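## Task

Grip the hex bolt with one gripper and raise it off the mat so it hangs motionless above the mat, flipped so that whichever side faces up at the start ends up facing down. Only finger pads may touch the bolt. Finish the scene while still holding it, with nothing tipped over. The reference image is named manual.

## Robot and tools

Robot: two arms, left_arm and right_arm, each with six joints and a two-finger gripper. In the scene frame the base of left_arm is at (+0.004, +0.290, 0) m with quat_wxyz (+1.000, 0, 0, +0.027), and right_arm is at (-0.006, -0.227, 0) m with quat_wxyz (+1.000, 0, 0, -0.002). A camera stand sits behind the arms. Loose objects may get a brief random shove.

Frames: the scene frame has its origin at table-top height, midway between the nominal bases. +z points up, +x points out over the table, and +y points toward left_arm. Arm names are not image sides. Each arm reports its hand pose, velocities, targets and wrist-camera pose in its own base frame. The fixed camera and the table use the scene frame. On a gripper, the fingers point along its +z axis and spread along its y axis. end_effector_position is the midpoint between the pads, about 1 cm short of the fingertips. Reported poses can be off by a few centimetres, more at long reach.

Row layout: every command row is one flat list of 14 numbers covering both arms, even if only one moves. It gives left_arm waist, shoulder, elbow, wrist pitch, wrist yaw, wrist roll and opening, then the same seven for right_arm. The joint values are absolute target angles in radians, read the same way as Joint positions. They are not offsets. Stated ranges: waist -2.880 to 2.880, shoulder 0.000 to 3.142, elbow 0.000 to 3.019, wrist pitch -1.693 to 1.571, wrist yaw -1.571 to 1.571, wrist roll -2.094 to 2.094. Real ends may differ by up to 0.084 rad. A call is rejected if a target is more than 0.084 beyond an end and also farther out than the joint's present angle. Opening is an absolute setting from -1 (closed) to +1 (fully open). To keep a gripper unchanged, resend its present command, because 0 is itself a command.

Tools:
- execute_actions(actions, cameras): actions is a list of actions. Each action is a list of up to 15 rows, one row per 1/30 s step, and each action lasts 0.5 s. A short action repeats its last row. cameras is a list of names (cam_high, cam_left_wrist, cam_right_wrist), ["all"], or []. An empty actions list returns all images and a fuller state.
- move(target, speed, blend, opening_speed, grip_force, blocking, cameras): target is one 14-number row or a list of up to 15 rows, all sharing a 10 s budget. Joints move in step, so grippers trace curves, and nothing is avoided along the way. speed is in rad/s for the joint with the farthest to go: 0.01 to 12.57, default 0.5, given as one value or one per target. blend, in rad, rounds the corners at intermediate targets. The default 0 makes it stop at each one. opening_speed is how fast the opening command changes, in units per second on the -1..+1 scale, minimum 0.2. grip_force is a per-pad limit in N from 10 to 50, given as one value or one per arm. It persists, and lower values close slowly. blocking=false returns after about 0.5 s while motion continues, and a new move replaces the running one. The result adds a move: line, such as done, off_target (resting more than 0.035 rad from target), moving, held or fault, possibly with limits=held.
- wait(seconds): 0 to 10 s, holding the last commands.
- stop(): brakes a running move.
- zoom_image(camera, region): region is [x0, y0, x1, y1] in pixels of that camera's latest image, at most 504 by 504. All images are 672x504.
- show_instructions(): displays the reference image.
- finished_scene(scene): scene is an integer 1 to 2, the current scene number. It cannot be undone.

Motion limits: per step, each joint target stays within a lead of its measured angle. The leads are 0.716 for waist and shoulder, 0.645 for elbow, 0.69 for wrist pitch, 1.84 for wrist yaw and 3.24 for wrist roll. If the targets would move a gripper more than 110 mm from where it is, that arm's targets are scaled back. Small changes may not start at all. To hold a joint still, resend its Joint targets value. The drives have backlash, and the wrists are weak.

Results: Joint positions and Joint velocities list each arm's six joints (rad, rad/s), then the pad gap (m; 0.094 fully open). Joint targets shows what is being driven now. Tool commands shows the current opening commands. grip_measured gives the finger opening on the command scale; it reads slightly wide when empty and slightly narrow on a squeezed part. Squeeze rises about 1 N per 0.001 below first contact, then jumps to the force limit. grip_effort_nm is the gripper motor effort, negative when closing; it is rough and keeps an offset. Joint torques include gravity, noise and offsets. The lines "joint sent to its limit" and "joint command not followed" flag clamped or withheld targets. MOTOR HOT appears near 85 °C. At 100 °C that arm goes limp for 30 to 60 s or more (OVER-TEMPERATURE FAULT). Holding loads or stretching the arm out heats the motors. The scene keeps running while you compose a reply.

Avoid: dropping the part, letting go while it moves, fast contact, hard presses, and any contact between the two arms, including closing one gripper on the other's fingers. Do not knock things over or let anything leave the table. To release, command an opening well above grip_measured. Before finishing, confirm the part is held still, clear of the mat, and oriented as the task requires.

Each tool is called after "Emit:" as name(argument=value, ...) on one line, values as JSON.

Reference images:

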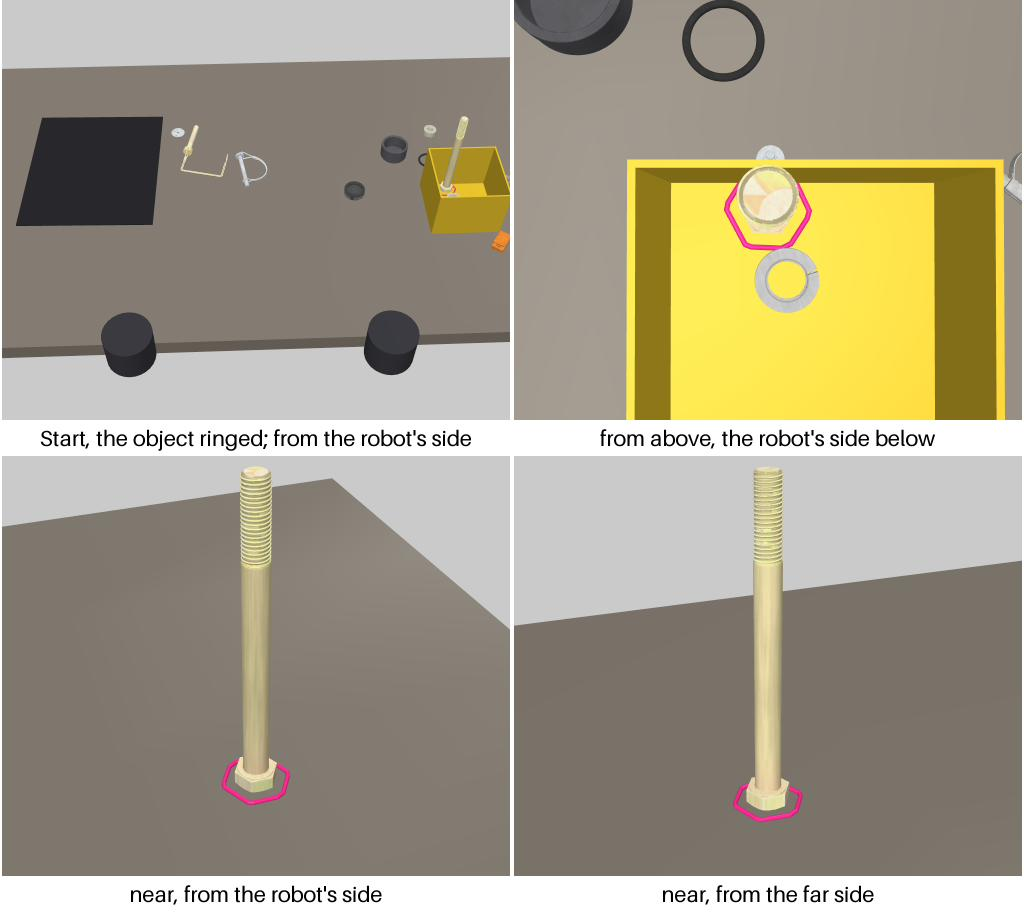

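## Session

Emit:
execute_actions(actions=[])

Scene clock: 0.00 s.
left_arm: end_effector_position=(+0.3188, -0.4262, +0.1783) grip_measured=+1.000 grip_effort_nm=n/a end_effector_quat_wxyz=(-0.027, -0.313, +0.948, +0.055) | right_arm: end_effector_position=(+0.0572, -0.3433, +0.2589) grip_measured=+1.000 grip_effort_nm=n/a end_effector_quat_wxyz=(+0.458, +0.118, +0.653, -0.592)
Joint positions: left_arm=[-0.922 1.83 1.686 -1.549 0.016 -1.56 0.094] | right_arm=[-1.686 0.802 0.181 0.767 -0.59 -0.653 0.094]
Joint velocities: within noise
Joint torques (N m): no reading
Heat: left arm: hottest elbow 37 °C; right arm: hottest elbow 38 °C.
Joint targets: left_arm=[-0.922 1.831 1.709 -1.549 0.016 -1.560] | right_arm=[-1.686 0.802 0.205 0.771 -0.590 -0.653]
Tool commands: left_gripper/opening=+1.0 right_gripper/opening=+1.0

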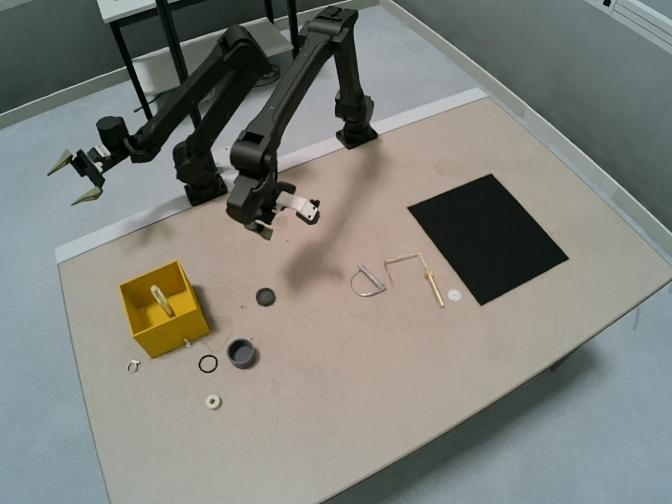

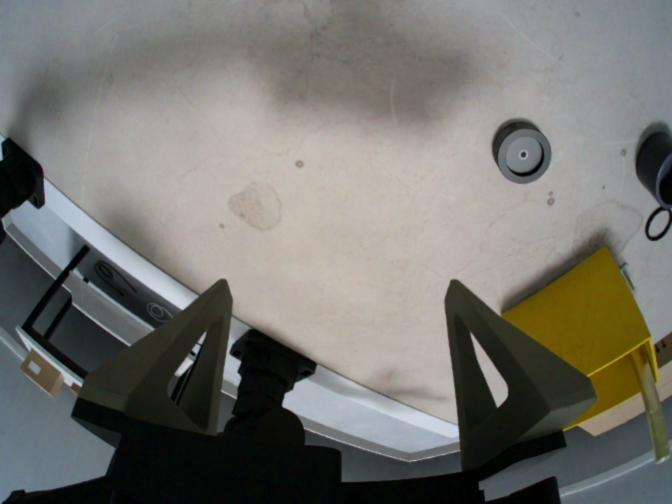

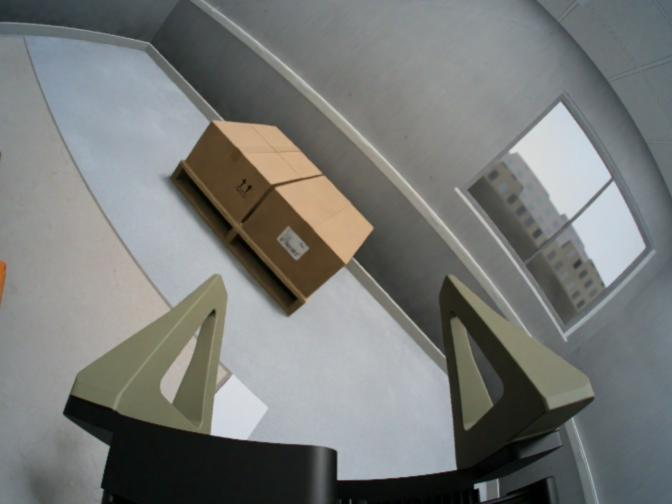

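Emit:
zoom_image(camera="cam_high", region=[100, 230, 290, 420])

Emit:
zoom_image(camera="cam_high", region=[340, 160, 580, 320])

Scaled by 2.653 from the camera's 672x504 image, which has a finer 960x720 frame.

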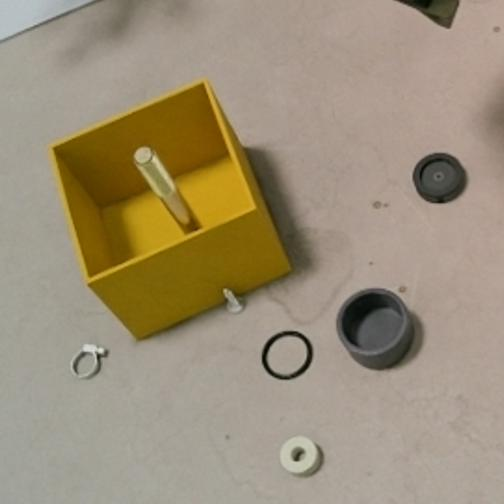

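Scaled by 2.100 from the camera's 672x504 image, which has a finer 960x720 frame.

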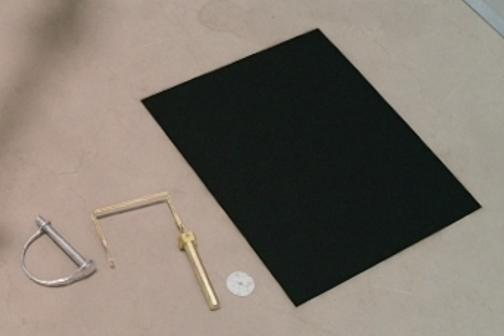

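Emit:
move(target=[1.3, 1.0, 1.3, -1.2, 0.0, 0.0, 1.0, -0.371, 1.6, 1.59, -1.535, 0.0, 0.018, 1.0], speed=1.2, grip_force=50, cameras=["all"])

Emit:
zoom_image(camera="cam_right_wrist", region=[180, 120, 500, 420])

Scene clock: 106.30 s.
left_arm: end_effector_position=(+0.1083, +0.3712, +0.4007) grip_measured=+1.000 grip_effort_nm=0.03 end_effector_quat_wxyz=(+0.253, -0.576, +0.754, +0.189) | right_arm: end_effector_position=(+0.4431, -0.1749, +0.2398) grip_measured=+1.000 grip_effort_nm=0.02 end_effector_quat_wxyz=(-0.004, +0.186, +0.983, -0.002)
Joint positions: left_arm=[1.286 0.997 1.299 -1.23 -0.004 -0.017 0.094] | right_arm=[-0.373 1.589 1.537 -1.525 0.005 0.001 0.094]
Joint torques (N m): left_arm=[-1.38 -4.42 10.11 2.5 -0.06 -0.02] | right_arm=[0.03 -12.1 11.82 -0.36 0.01 0.17]
Heat: left arm: hottest elbow 43 °C; right arm: hottest elbow 52 °C.
Joint targets: left_arm=[1.292 0.999 1.300 -1.209 -0.005 -0.006] | right_arm=[-0.376 1.601 1.590 -1.534 0.007 0.021]
move: off_target (right_arm); right_arm: the elbow is farthest, 0.053 rad from its target

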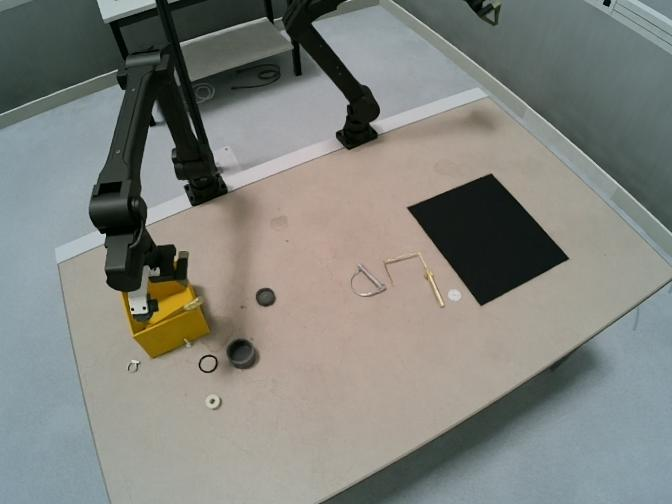

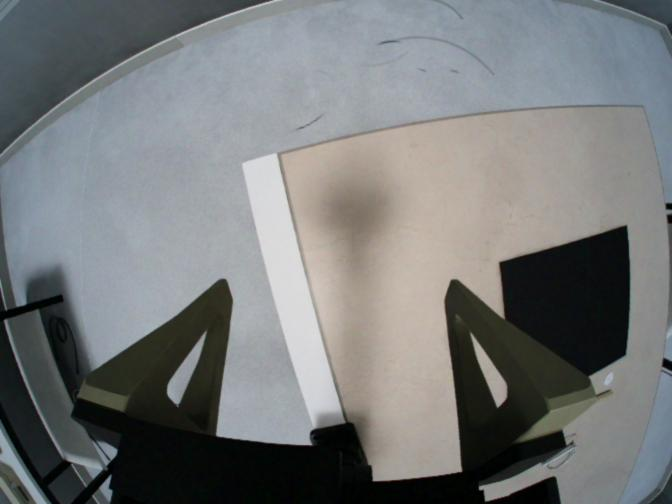

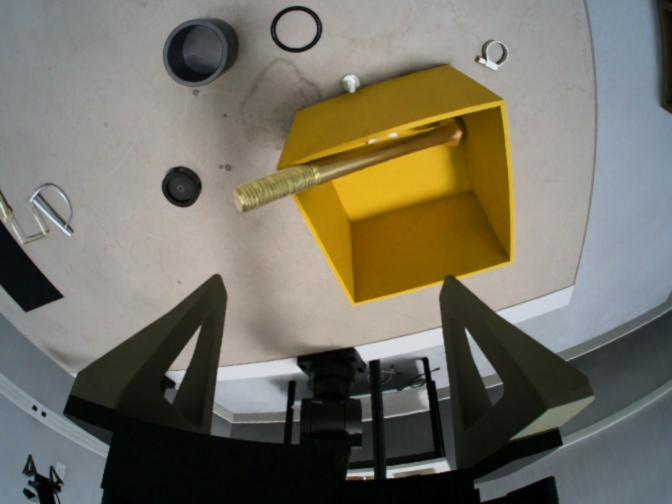

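Scaled by 1.575 from the camera's 672x504 image, which has a finer 960x720 frame.

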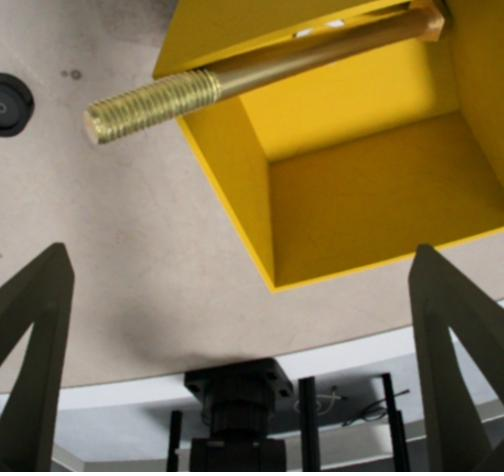

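Emit:
move(target=[1.3, 1.0, 1.3, -1.2, 0.0, 0.0, 1.0, -0.079, 1.672, 1.51, -1.578, 0.39, 1.965, 1.0], speed=0.8, cameras=["cam_right_wrist", "cam_high"])

Emit:
zoom_image(camera="cam_right_wrist", region=[180, 100, 520, 400])

Emit:
zoom_image(camera="cam_high", region=[100, 220, 260, 380])

Scene clock: 223.97 s.
left_arm: end_effector_position=(+0.1065, +0.3736, +0.4021) grip_measured=+1.000 grip_effort_nm=0.02 end_effector_quat_wxyz=(+0.256, -0.575, +0.753, +0.193) | right_arm: end_effector_position=(+0.4617, -0.1051, +0.2125) grip_measured=+1.000 grip_effort_nm=0.01 end_effector_quat_wxyz=(+0.110, +0.825, +0.529, -0.166)
Joint positions: left_arm=[1.293 0.997 1.299 -1.221 -0.004 -0.011 0.094] | right_arm=[-0.086 1.66 1.514 -1.56 0.379 1.941 0.094]
Joint torques (N m): left_arm=[-0.67 -4.13 10.11 2.62 0.13 -0.03] | right_arm=[1.49 -12.98 7.5 -0.65 0.39 0.09]
Heat: left arm: hottest elbow 45 °C; right arm: hottest elbow 67 °C.
Joint targets: left_arm=[1.301 1.000 1.300 -1.199 -0.001 0.000] | right_arm=[-0.079 1.672 1.511 -1.569 0.383 1.962]
move: done
Images, in order (width x height): cam_high 672x504, cam_right_wrist 672x504.

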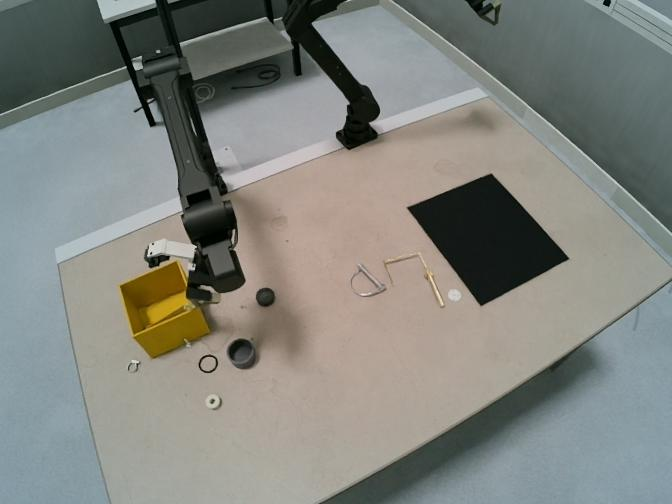

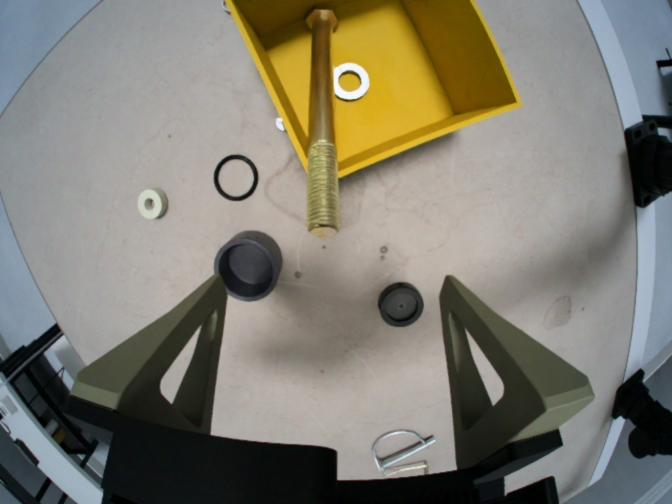

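Scaled by 1.482 from the camera's 672x504 image, which has a finer 960x720 frame.

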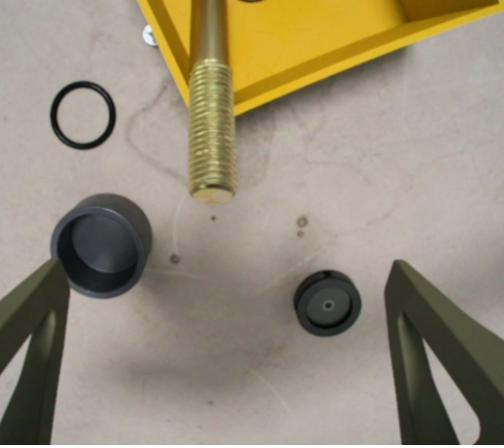

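Scaled by 3.150 from the camera's 672x504 image, which has a finer 960x720 frame.

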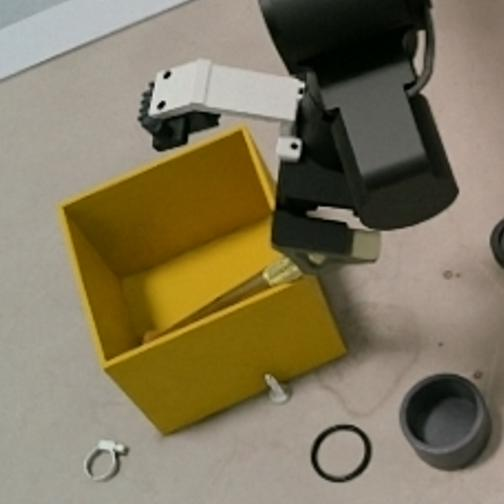

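Emit:
move(target=[1.3, 1.0, 1.3, -1.2, 0.0, 0.0, 1.0, -0.148, 1.688, 1.388, -1.386, 0.395, 1.848, 1.0], speed=0.35, cameras=["cam_right_wrist"])

Emit:
zoom_image(camera="cam_right_wrist", region=[180, 100, 520, 400])

Scene clock: 249.63 s.
left_arm: end_effector_position=(+0.1065, +0.3736, +0.4021) grip_measured=+1.000 grip_effort_nm=0.03 end_effector_quat_wxyz=(+0.256, -0.575, +0.753, +0.193) | right_arm: end_effector_position=(+0.4539, -0.1332, +0.1572) grip_measured=+1.000 grip_effort_nm=0.01 end_effector_quat_wxyz=(+0.110, +0.822, +0.531, -0.171)
Joint positions: left_arm=[1.293 0.997 1.299 -1.221 -0.004 -0.011 0.094] | right_arm=[-0.143 1.68 1.389 -1.401 0.393 1.875 0.094]
Joint torques (N m): left_arm=[-0.85 -4.25 10.18 2.65 0.1 0.02] | right_arm=[1.14 -13.98 7.31 -0.08 0.39 -0.21]
Heat: left arm: hottest elbow 45 °C; right arm: hottest elbow 57 °C.
Joint targets: left_arm=[1.300 1.000 1.300 -1.200 -0.001 0.000] | right_arm=[-0.148 1.687 1.388 -1.392 0.396 1.855]
move: done
Images, in order (width x height): cam_right_wrist 672x504.

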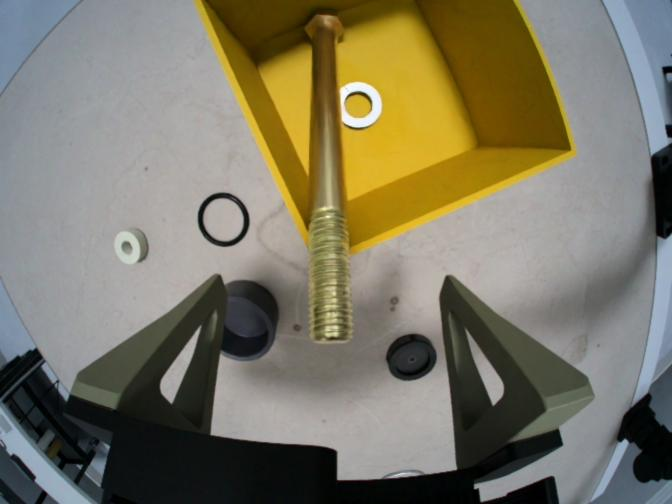

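Scaled by 1.482 from the camera's 672x504 image, which has a finer 960x720 frame.

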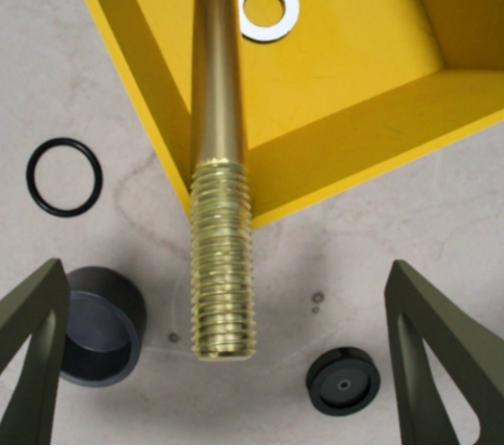

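Emit:
move(target=[1.3, 1.0, 1.3, -1.2, 0.0, 0.0, 1.0, -0.148, 1.688, 1.388, -1.386, 0.395, 1.848, -1.0], speed=0.35, opening_speed=1.0, grip_force=50, cameras=["cam_right_wrist"])

Emit:
zoom_image(camera="cam_right_wrist", region=[180, 100, 520, 400])

Scene clock: 262.40 s.
left_arm: end_effector_position=(+0.1065, +0.3736, +0.4021) grip_measured=+1.000 grip_effort_nm=0.02 end_effector_quat_wxyz=(+0.256, -0.575, +0.753, +0.193) | right_arm: end_effector_position=(+0.4557, -0.1334, +0.1563) grip_measured=-0.638 grip_effort_nm=-1.01 end_effector_quat_wxyz=(+0.111, +0.820, +0.535, -0.170)
Joint positions: left_arm=[1.293 0.997 1.299 -1.221 -0.004 -0.011 0.094] | right_arm=[-0.143 1.681 1.389 -1.393 0.393 1.865 0.017]
Joint torques (N m): left_arm=[-1.03 -4.42 10.15 2.55 0.1 -0.08] | right_arm=[-0.32 -13.33 7.21 0.16 0.32 -0.22]
Heat: left arm: hottest elbow 45 °C; right arm: hottest elbow 53 °C.
Joint targets: left_arm=[1.300 1.000 1.300 -1.200 -0.001 0.000] | right_arm=[-0.148 1.689 1.388 -1.385 0.395 1.846]
move: done
Images, in order (width x height): cam_right_wrist 672x504.

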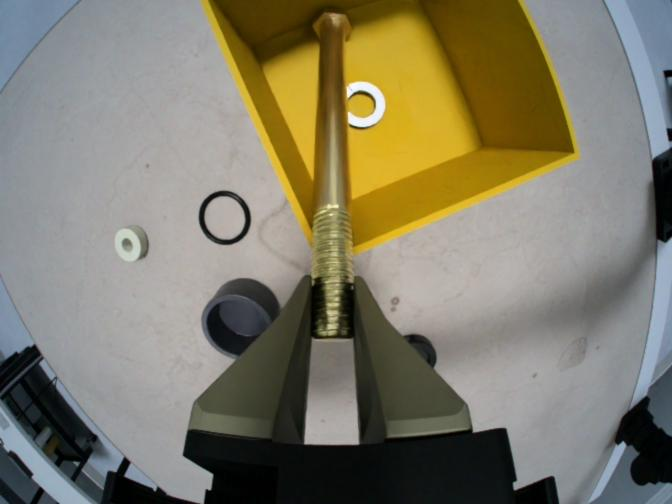

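Scaled by 1.482 from the camera's 672x504 image, which has a finer 960x720 frame.

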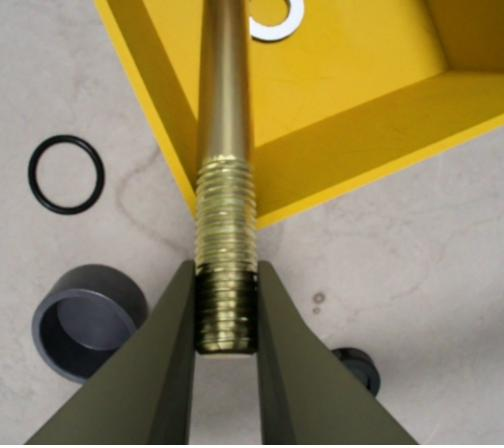

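Emit:
move(target=[1.3, 1.0, 1.3, -1.2, 0.0, 0.0, 1.0, -0.15, 1.48, 1.645, -1.622, 0.395, 1.848, -1.0], speed=0.2, cameras=["cam_right_wrist", "cam_high"])

Emit:
zoom_image(camera="cam_right_wrist", region=[180, 0, 520, 400])

Scene clock: 284.87 s.
left_arm: end_effector_position=(+0.1065, +0.3736, +0.4021) grip_measured=+1.000 grip_effort_nm=0.03 end_effector_quat_wxyz=(+0.256, -0.574, +0.753, +0.193) | right_arm: end_effector_position=(+0.4340, -0.1323, +0.3022) grip_measured=-0.639 grip_effort_nm=-1.01 end_effector_quat_wxyz=(+0.150, +0.828, +0.527, -0.122)
Joint positions: left_arm=[1.293 0.997 1.299 -1.221 -0.004 -0.009 0.094] | right_arm=[-0.149 1.505 1.569 -1.622 0.389 1.857 0.017]
Joint torques (N m): left_arm=[-1.14 -4.01 10.18 2.61 0.15 -0.02] | right_arm=[-0.67 -14.04 13.57 -0.27 0.54 -0.22]
Heat: left arm: hottest elbow 45 °C; right arm: hottest elbow 51 °C.
Joint targets: left_arm=[1.300 1.000 1.300 -1.200 0.000 0.001] | right_arm=[-0.153 1.479 1.645 -1.627 0.394 1.842]
move: off_target (right_arm); right_arm: the elbow is farthest, 0.076 rad from its target
Images, in order (width x height): cam_high 672x504, cam_right_wrist 672x504.

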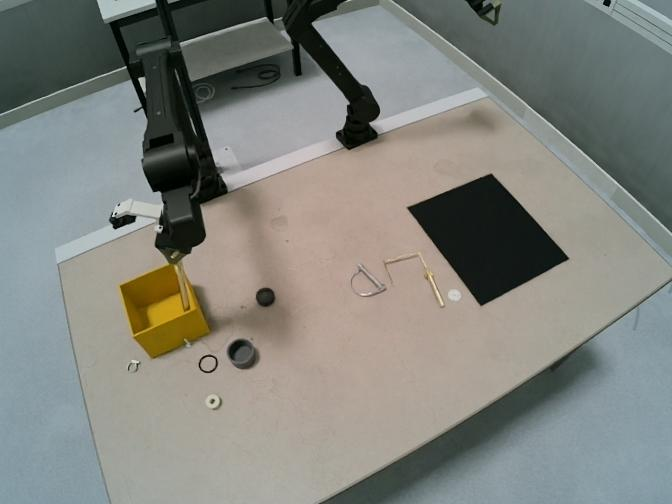

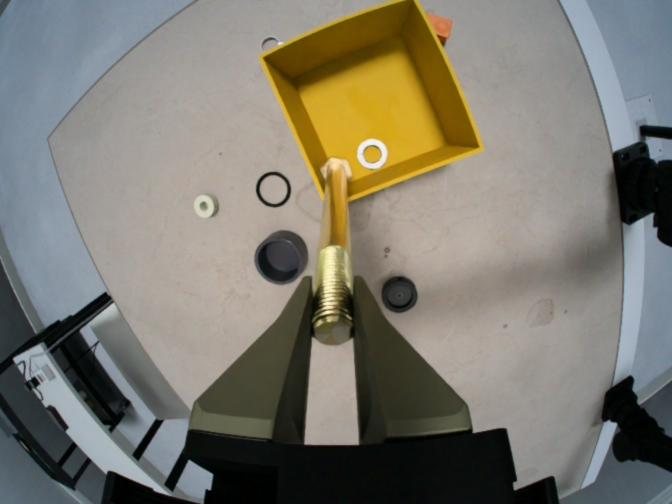

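Scaled by 1.260 from the camera's 672x504 image, which has a finer 960x720 frame.

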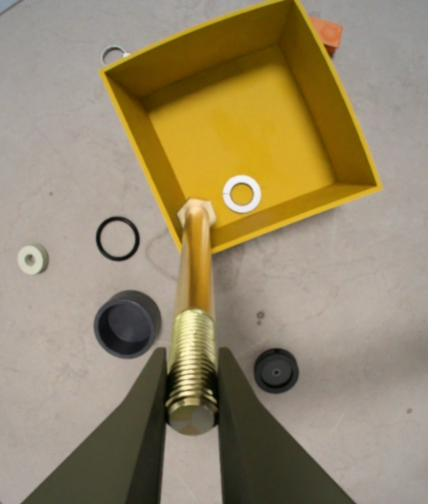

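Emit:
move(target=[[1.3, 1.0, 1.3, -1.2, 0.0, 0.0, 1.0, -0.15, 1.372, 1.645, -1.622, 0.395, 1.75, -1.0], [1.3, 1.0, 1.3, -1.2, 0.0, 0.0, 1.0, 0.35, 1.3, 1.5, 1.4, 0.28, 1.56, -1.0], [1.3, 1.0, 1.3, -1.2, 0.0, 0.0, 1.0, 0.955, 2.19, 2.26, 1.53, 0.2, 1.55, -1.0]], speed=[0.25, 0.8, 0.5], blend=[0.03, 0.2, 0], cameras=["all"])

Emit:
zoom_image(camera="cam_right_wrist", region=[180, 0, 520, 400])

Scene clock: 339.87 s.
left_arm: end_effector_position=(+0.1067, +0.3735, +0.4021) grip_measured=+1.000 grip_effort_nm=0.02 end_effector_quat_wxyz=(+0.256, -0.574, +0.753, +0.193) | right_arm: end_effector_position=(+0.4401, +0.5682, +0.6073) grip_measured=-0.639 grip_effort_nm=-1.01 end_effector_quat_wxyz=(+0.304, +0.116, +0.020, +0.945)
Joint positions: left_arm=[1.293 0.997 1.299 -1.221 -0.002 -0.009 0.094] | right_arm=[0.963 2.238 2.182 1.518 0.211 1.567 0.017]
Joint torques (N m): left_arm=[-1.14 -4.01 10.21 2.71 0.17 -0.04] | right_arm=[0.67 -26.34 13.71 0.44 -0.4 -0.21]
Heat: left arm: hottest elbow 46 °C; right arm: hottest elbow 62 °C.
Joint targets: left_arm=[1.300 1.000 1.300 -1.200 0.001 0.000] | right_arm=[0.955 2.190 2.260 1.531 0.208 1.550]
move: off_target (right_arm); right_arm: the elbow is farthest, 0.078 rad from its target

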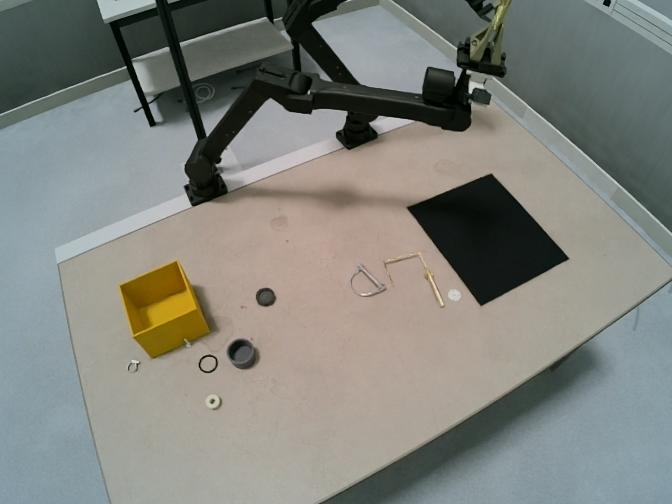

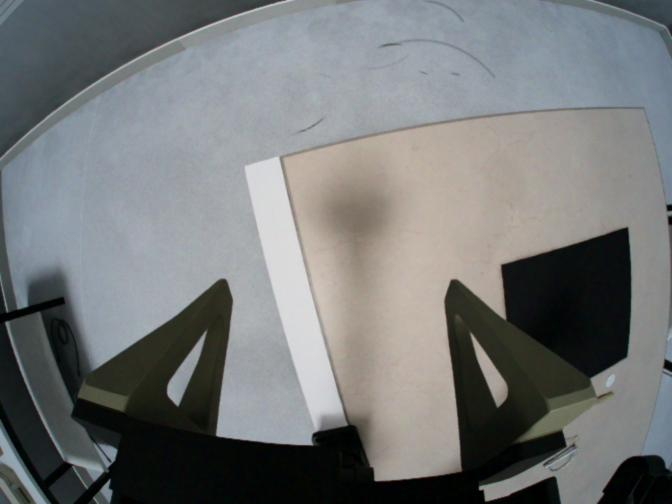

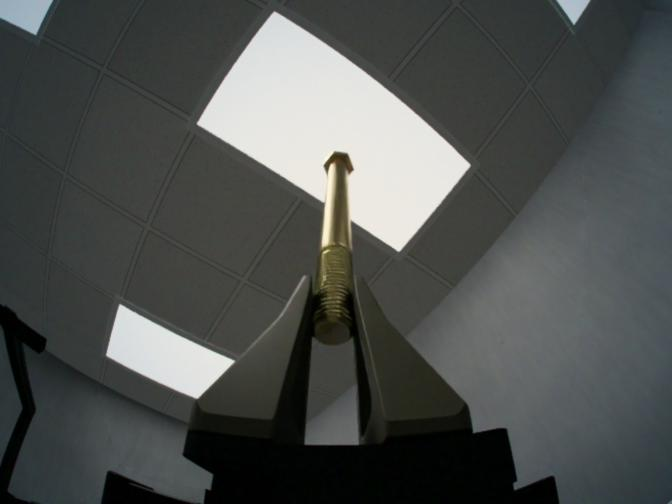

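Scaled by 1.260 from the camera's 672x504 image, which has a finer 960x720 frame.

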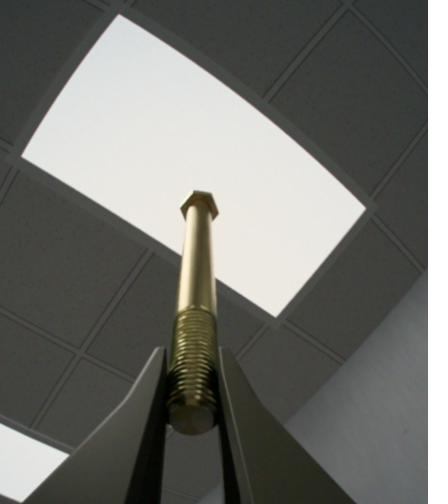

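Emit:
move(target=[1.3, 1.0, 1.3, -1.2, 0.0, 0.0, 1.0, 0.955, 2.296, 2.497, 1.531, 0.145, 1.55, -1.0], speed=0.3, cameras=["cam_right_wrist", "cam_high"])

Emit:
zoom_image(camera="cam_right_wrist", region=[180, 0, 520, 400])

Scene clock: 372.90 s.
left_arm: end_effector_position=(+0.1067, +0.3735, +0.4021) grip_measured=+1.000 grip_effort_nm=0.03 end_effector_quat_wxyz=(+0.256, -0.574, +0.753, +0.193) | right_arm: end_effector_position=(+0.4185, +0.5555, +0.6451) grip_measured=-0.639 grip_effort_nm=-1.00 end_effector_quat_wxyz=(+0.294, +0.062, -0.051, +0.952)
Joint positions: left_arm=[1.293 0.997 1.299 -1.221 -0.002 -0.009 0.094] | right_arm=[0.963 2.32 2.419 1.532 0.149 1.575 0.017]
Joint torques (N m): left_arm=[-0.5 -4.31 10.15 2.66 0.11 -0.02] | right_arm=[-1.03 -23.77 13.29 -0.18 -0.43 -0.19]
Heat: left arm: hottest elbow 46 °C; right arm: hottest elbow 75 °C.
Joint targets: left_arm=[1.300 1.000 1.300 -1.200 0.000 0.000] | right_arm=[0.955 2.297 2.497 1.539 0.145 1.558]
move: off_target (right_arm); right_arm: the elbow is farthest, 0.078 rad from its target
Images, in order (width x height): cam_high 672x504, cam_right_wrist 672x504.

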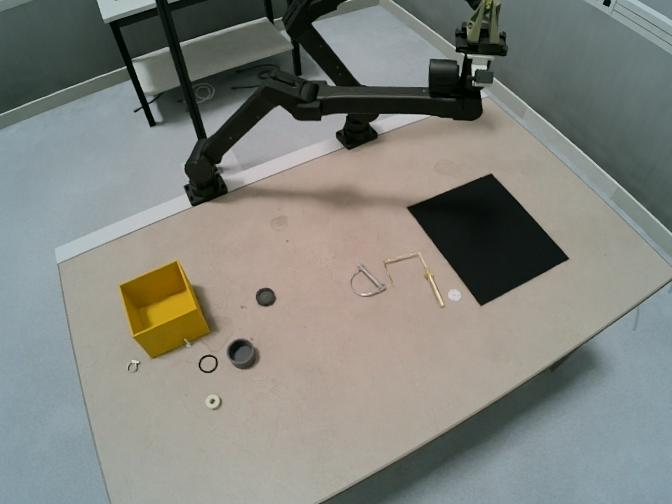

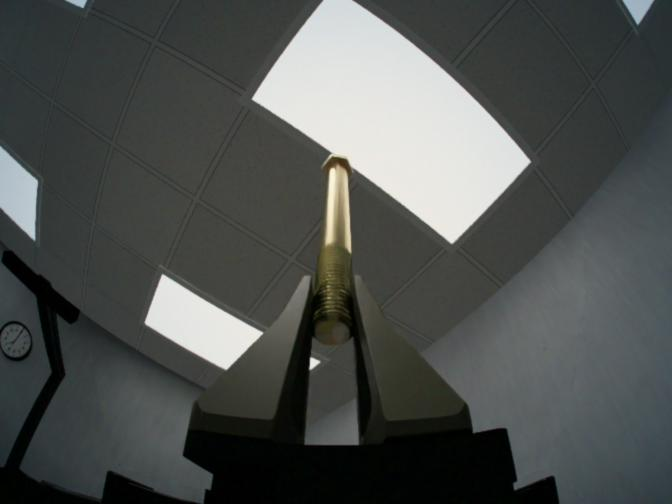

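Scaled by 1.260 from the camera's 672x504 image, which has a finer 960x720 frame.

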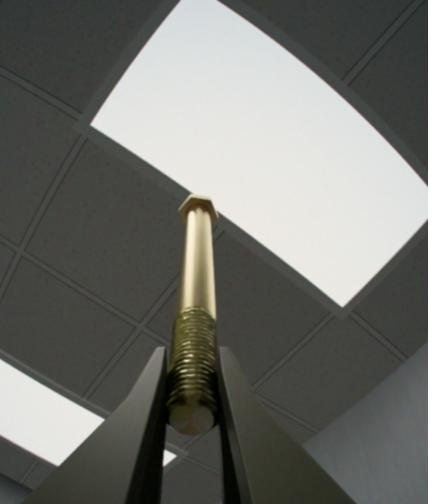

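Emit:
finished_scene(scene=2)

The scene is finished: the task was done.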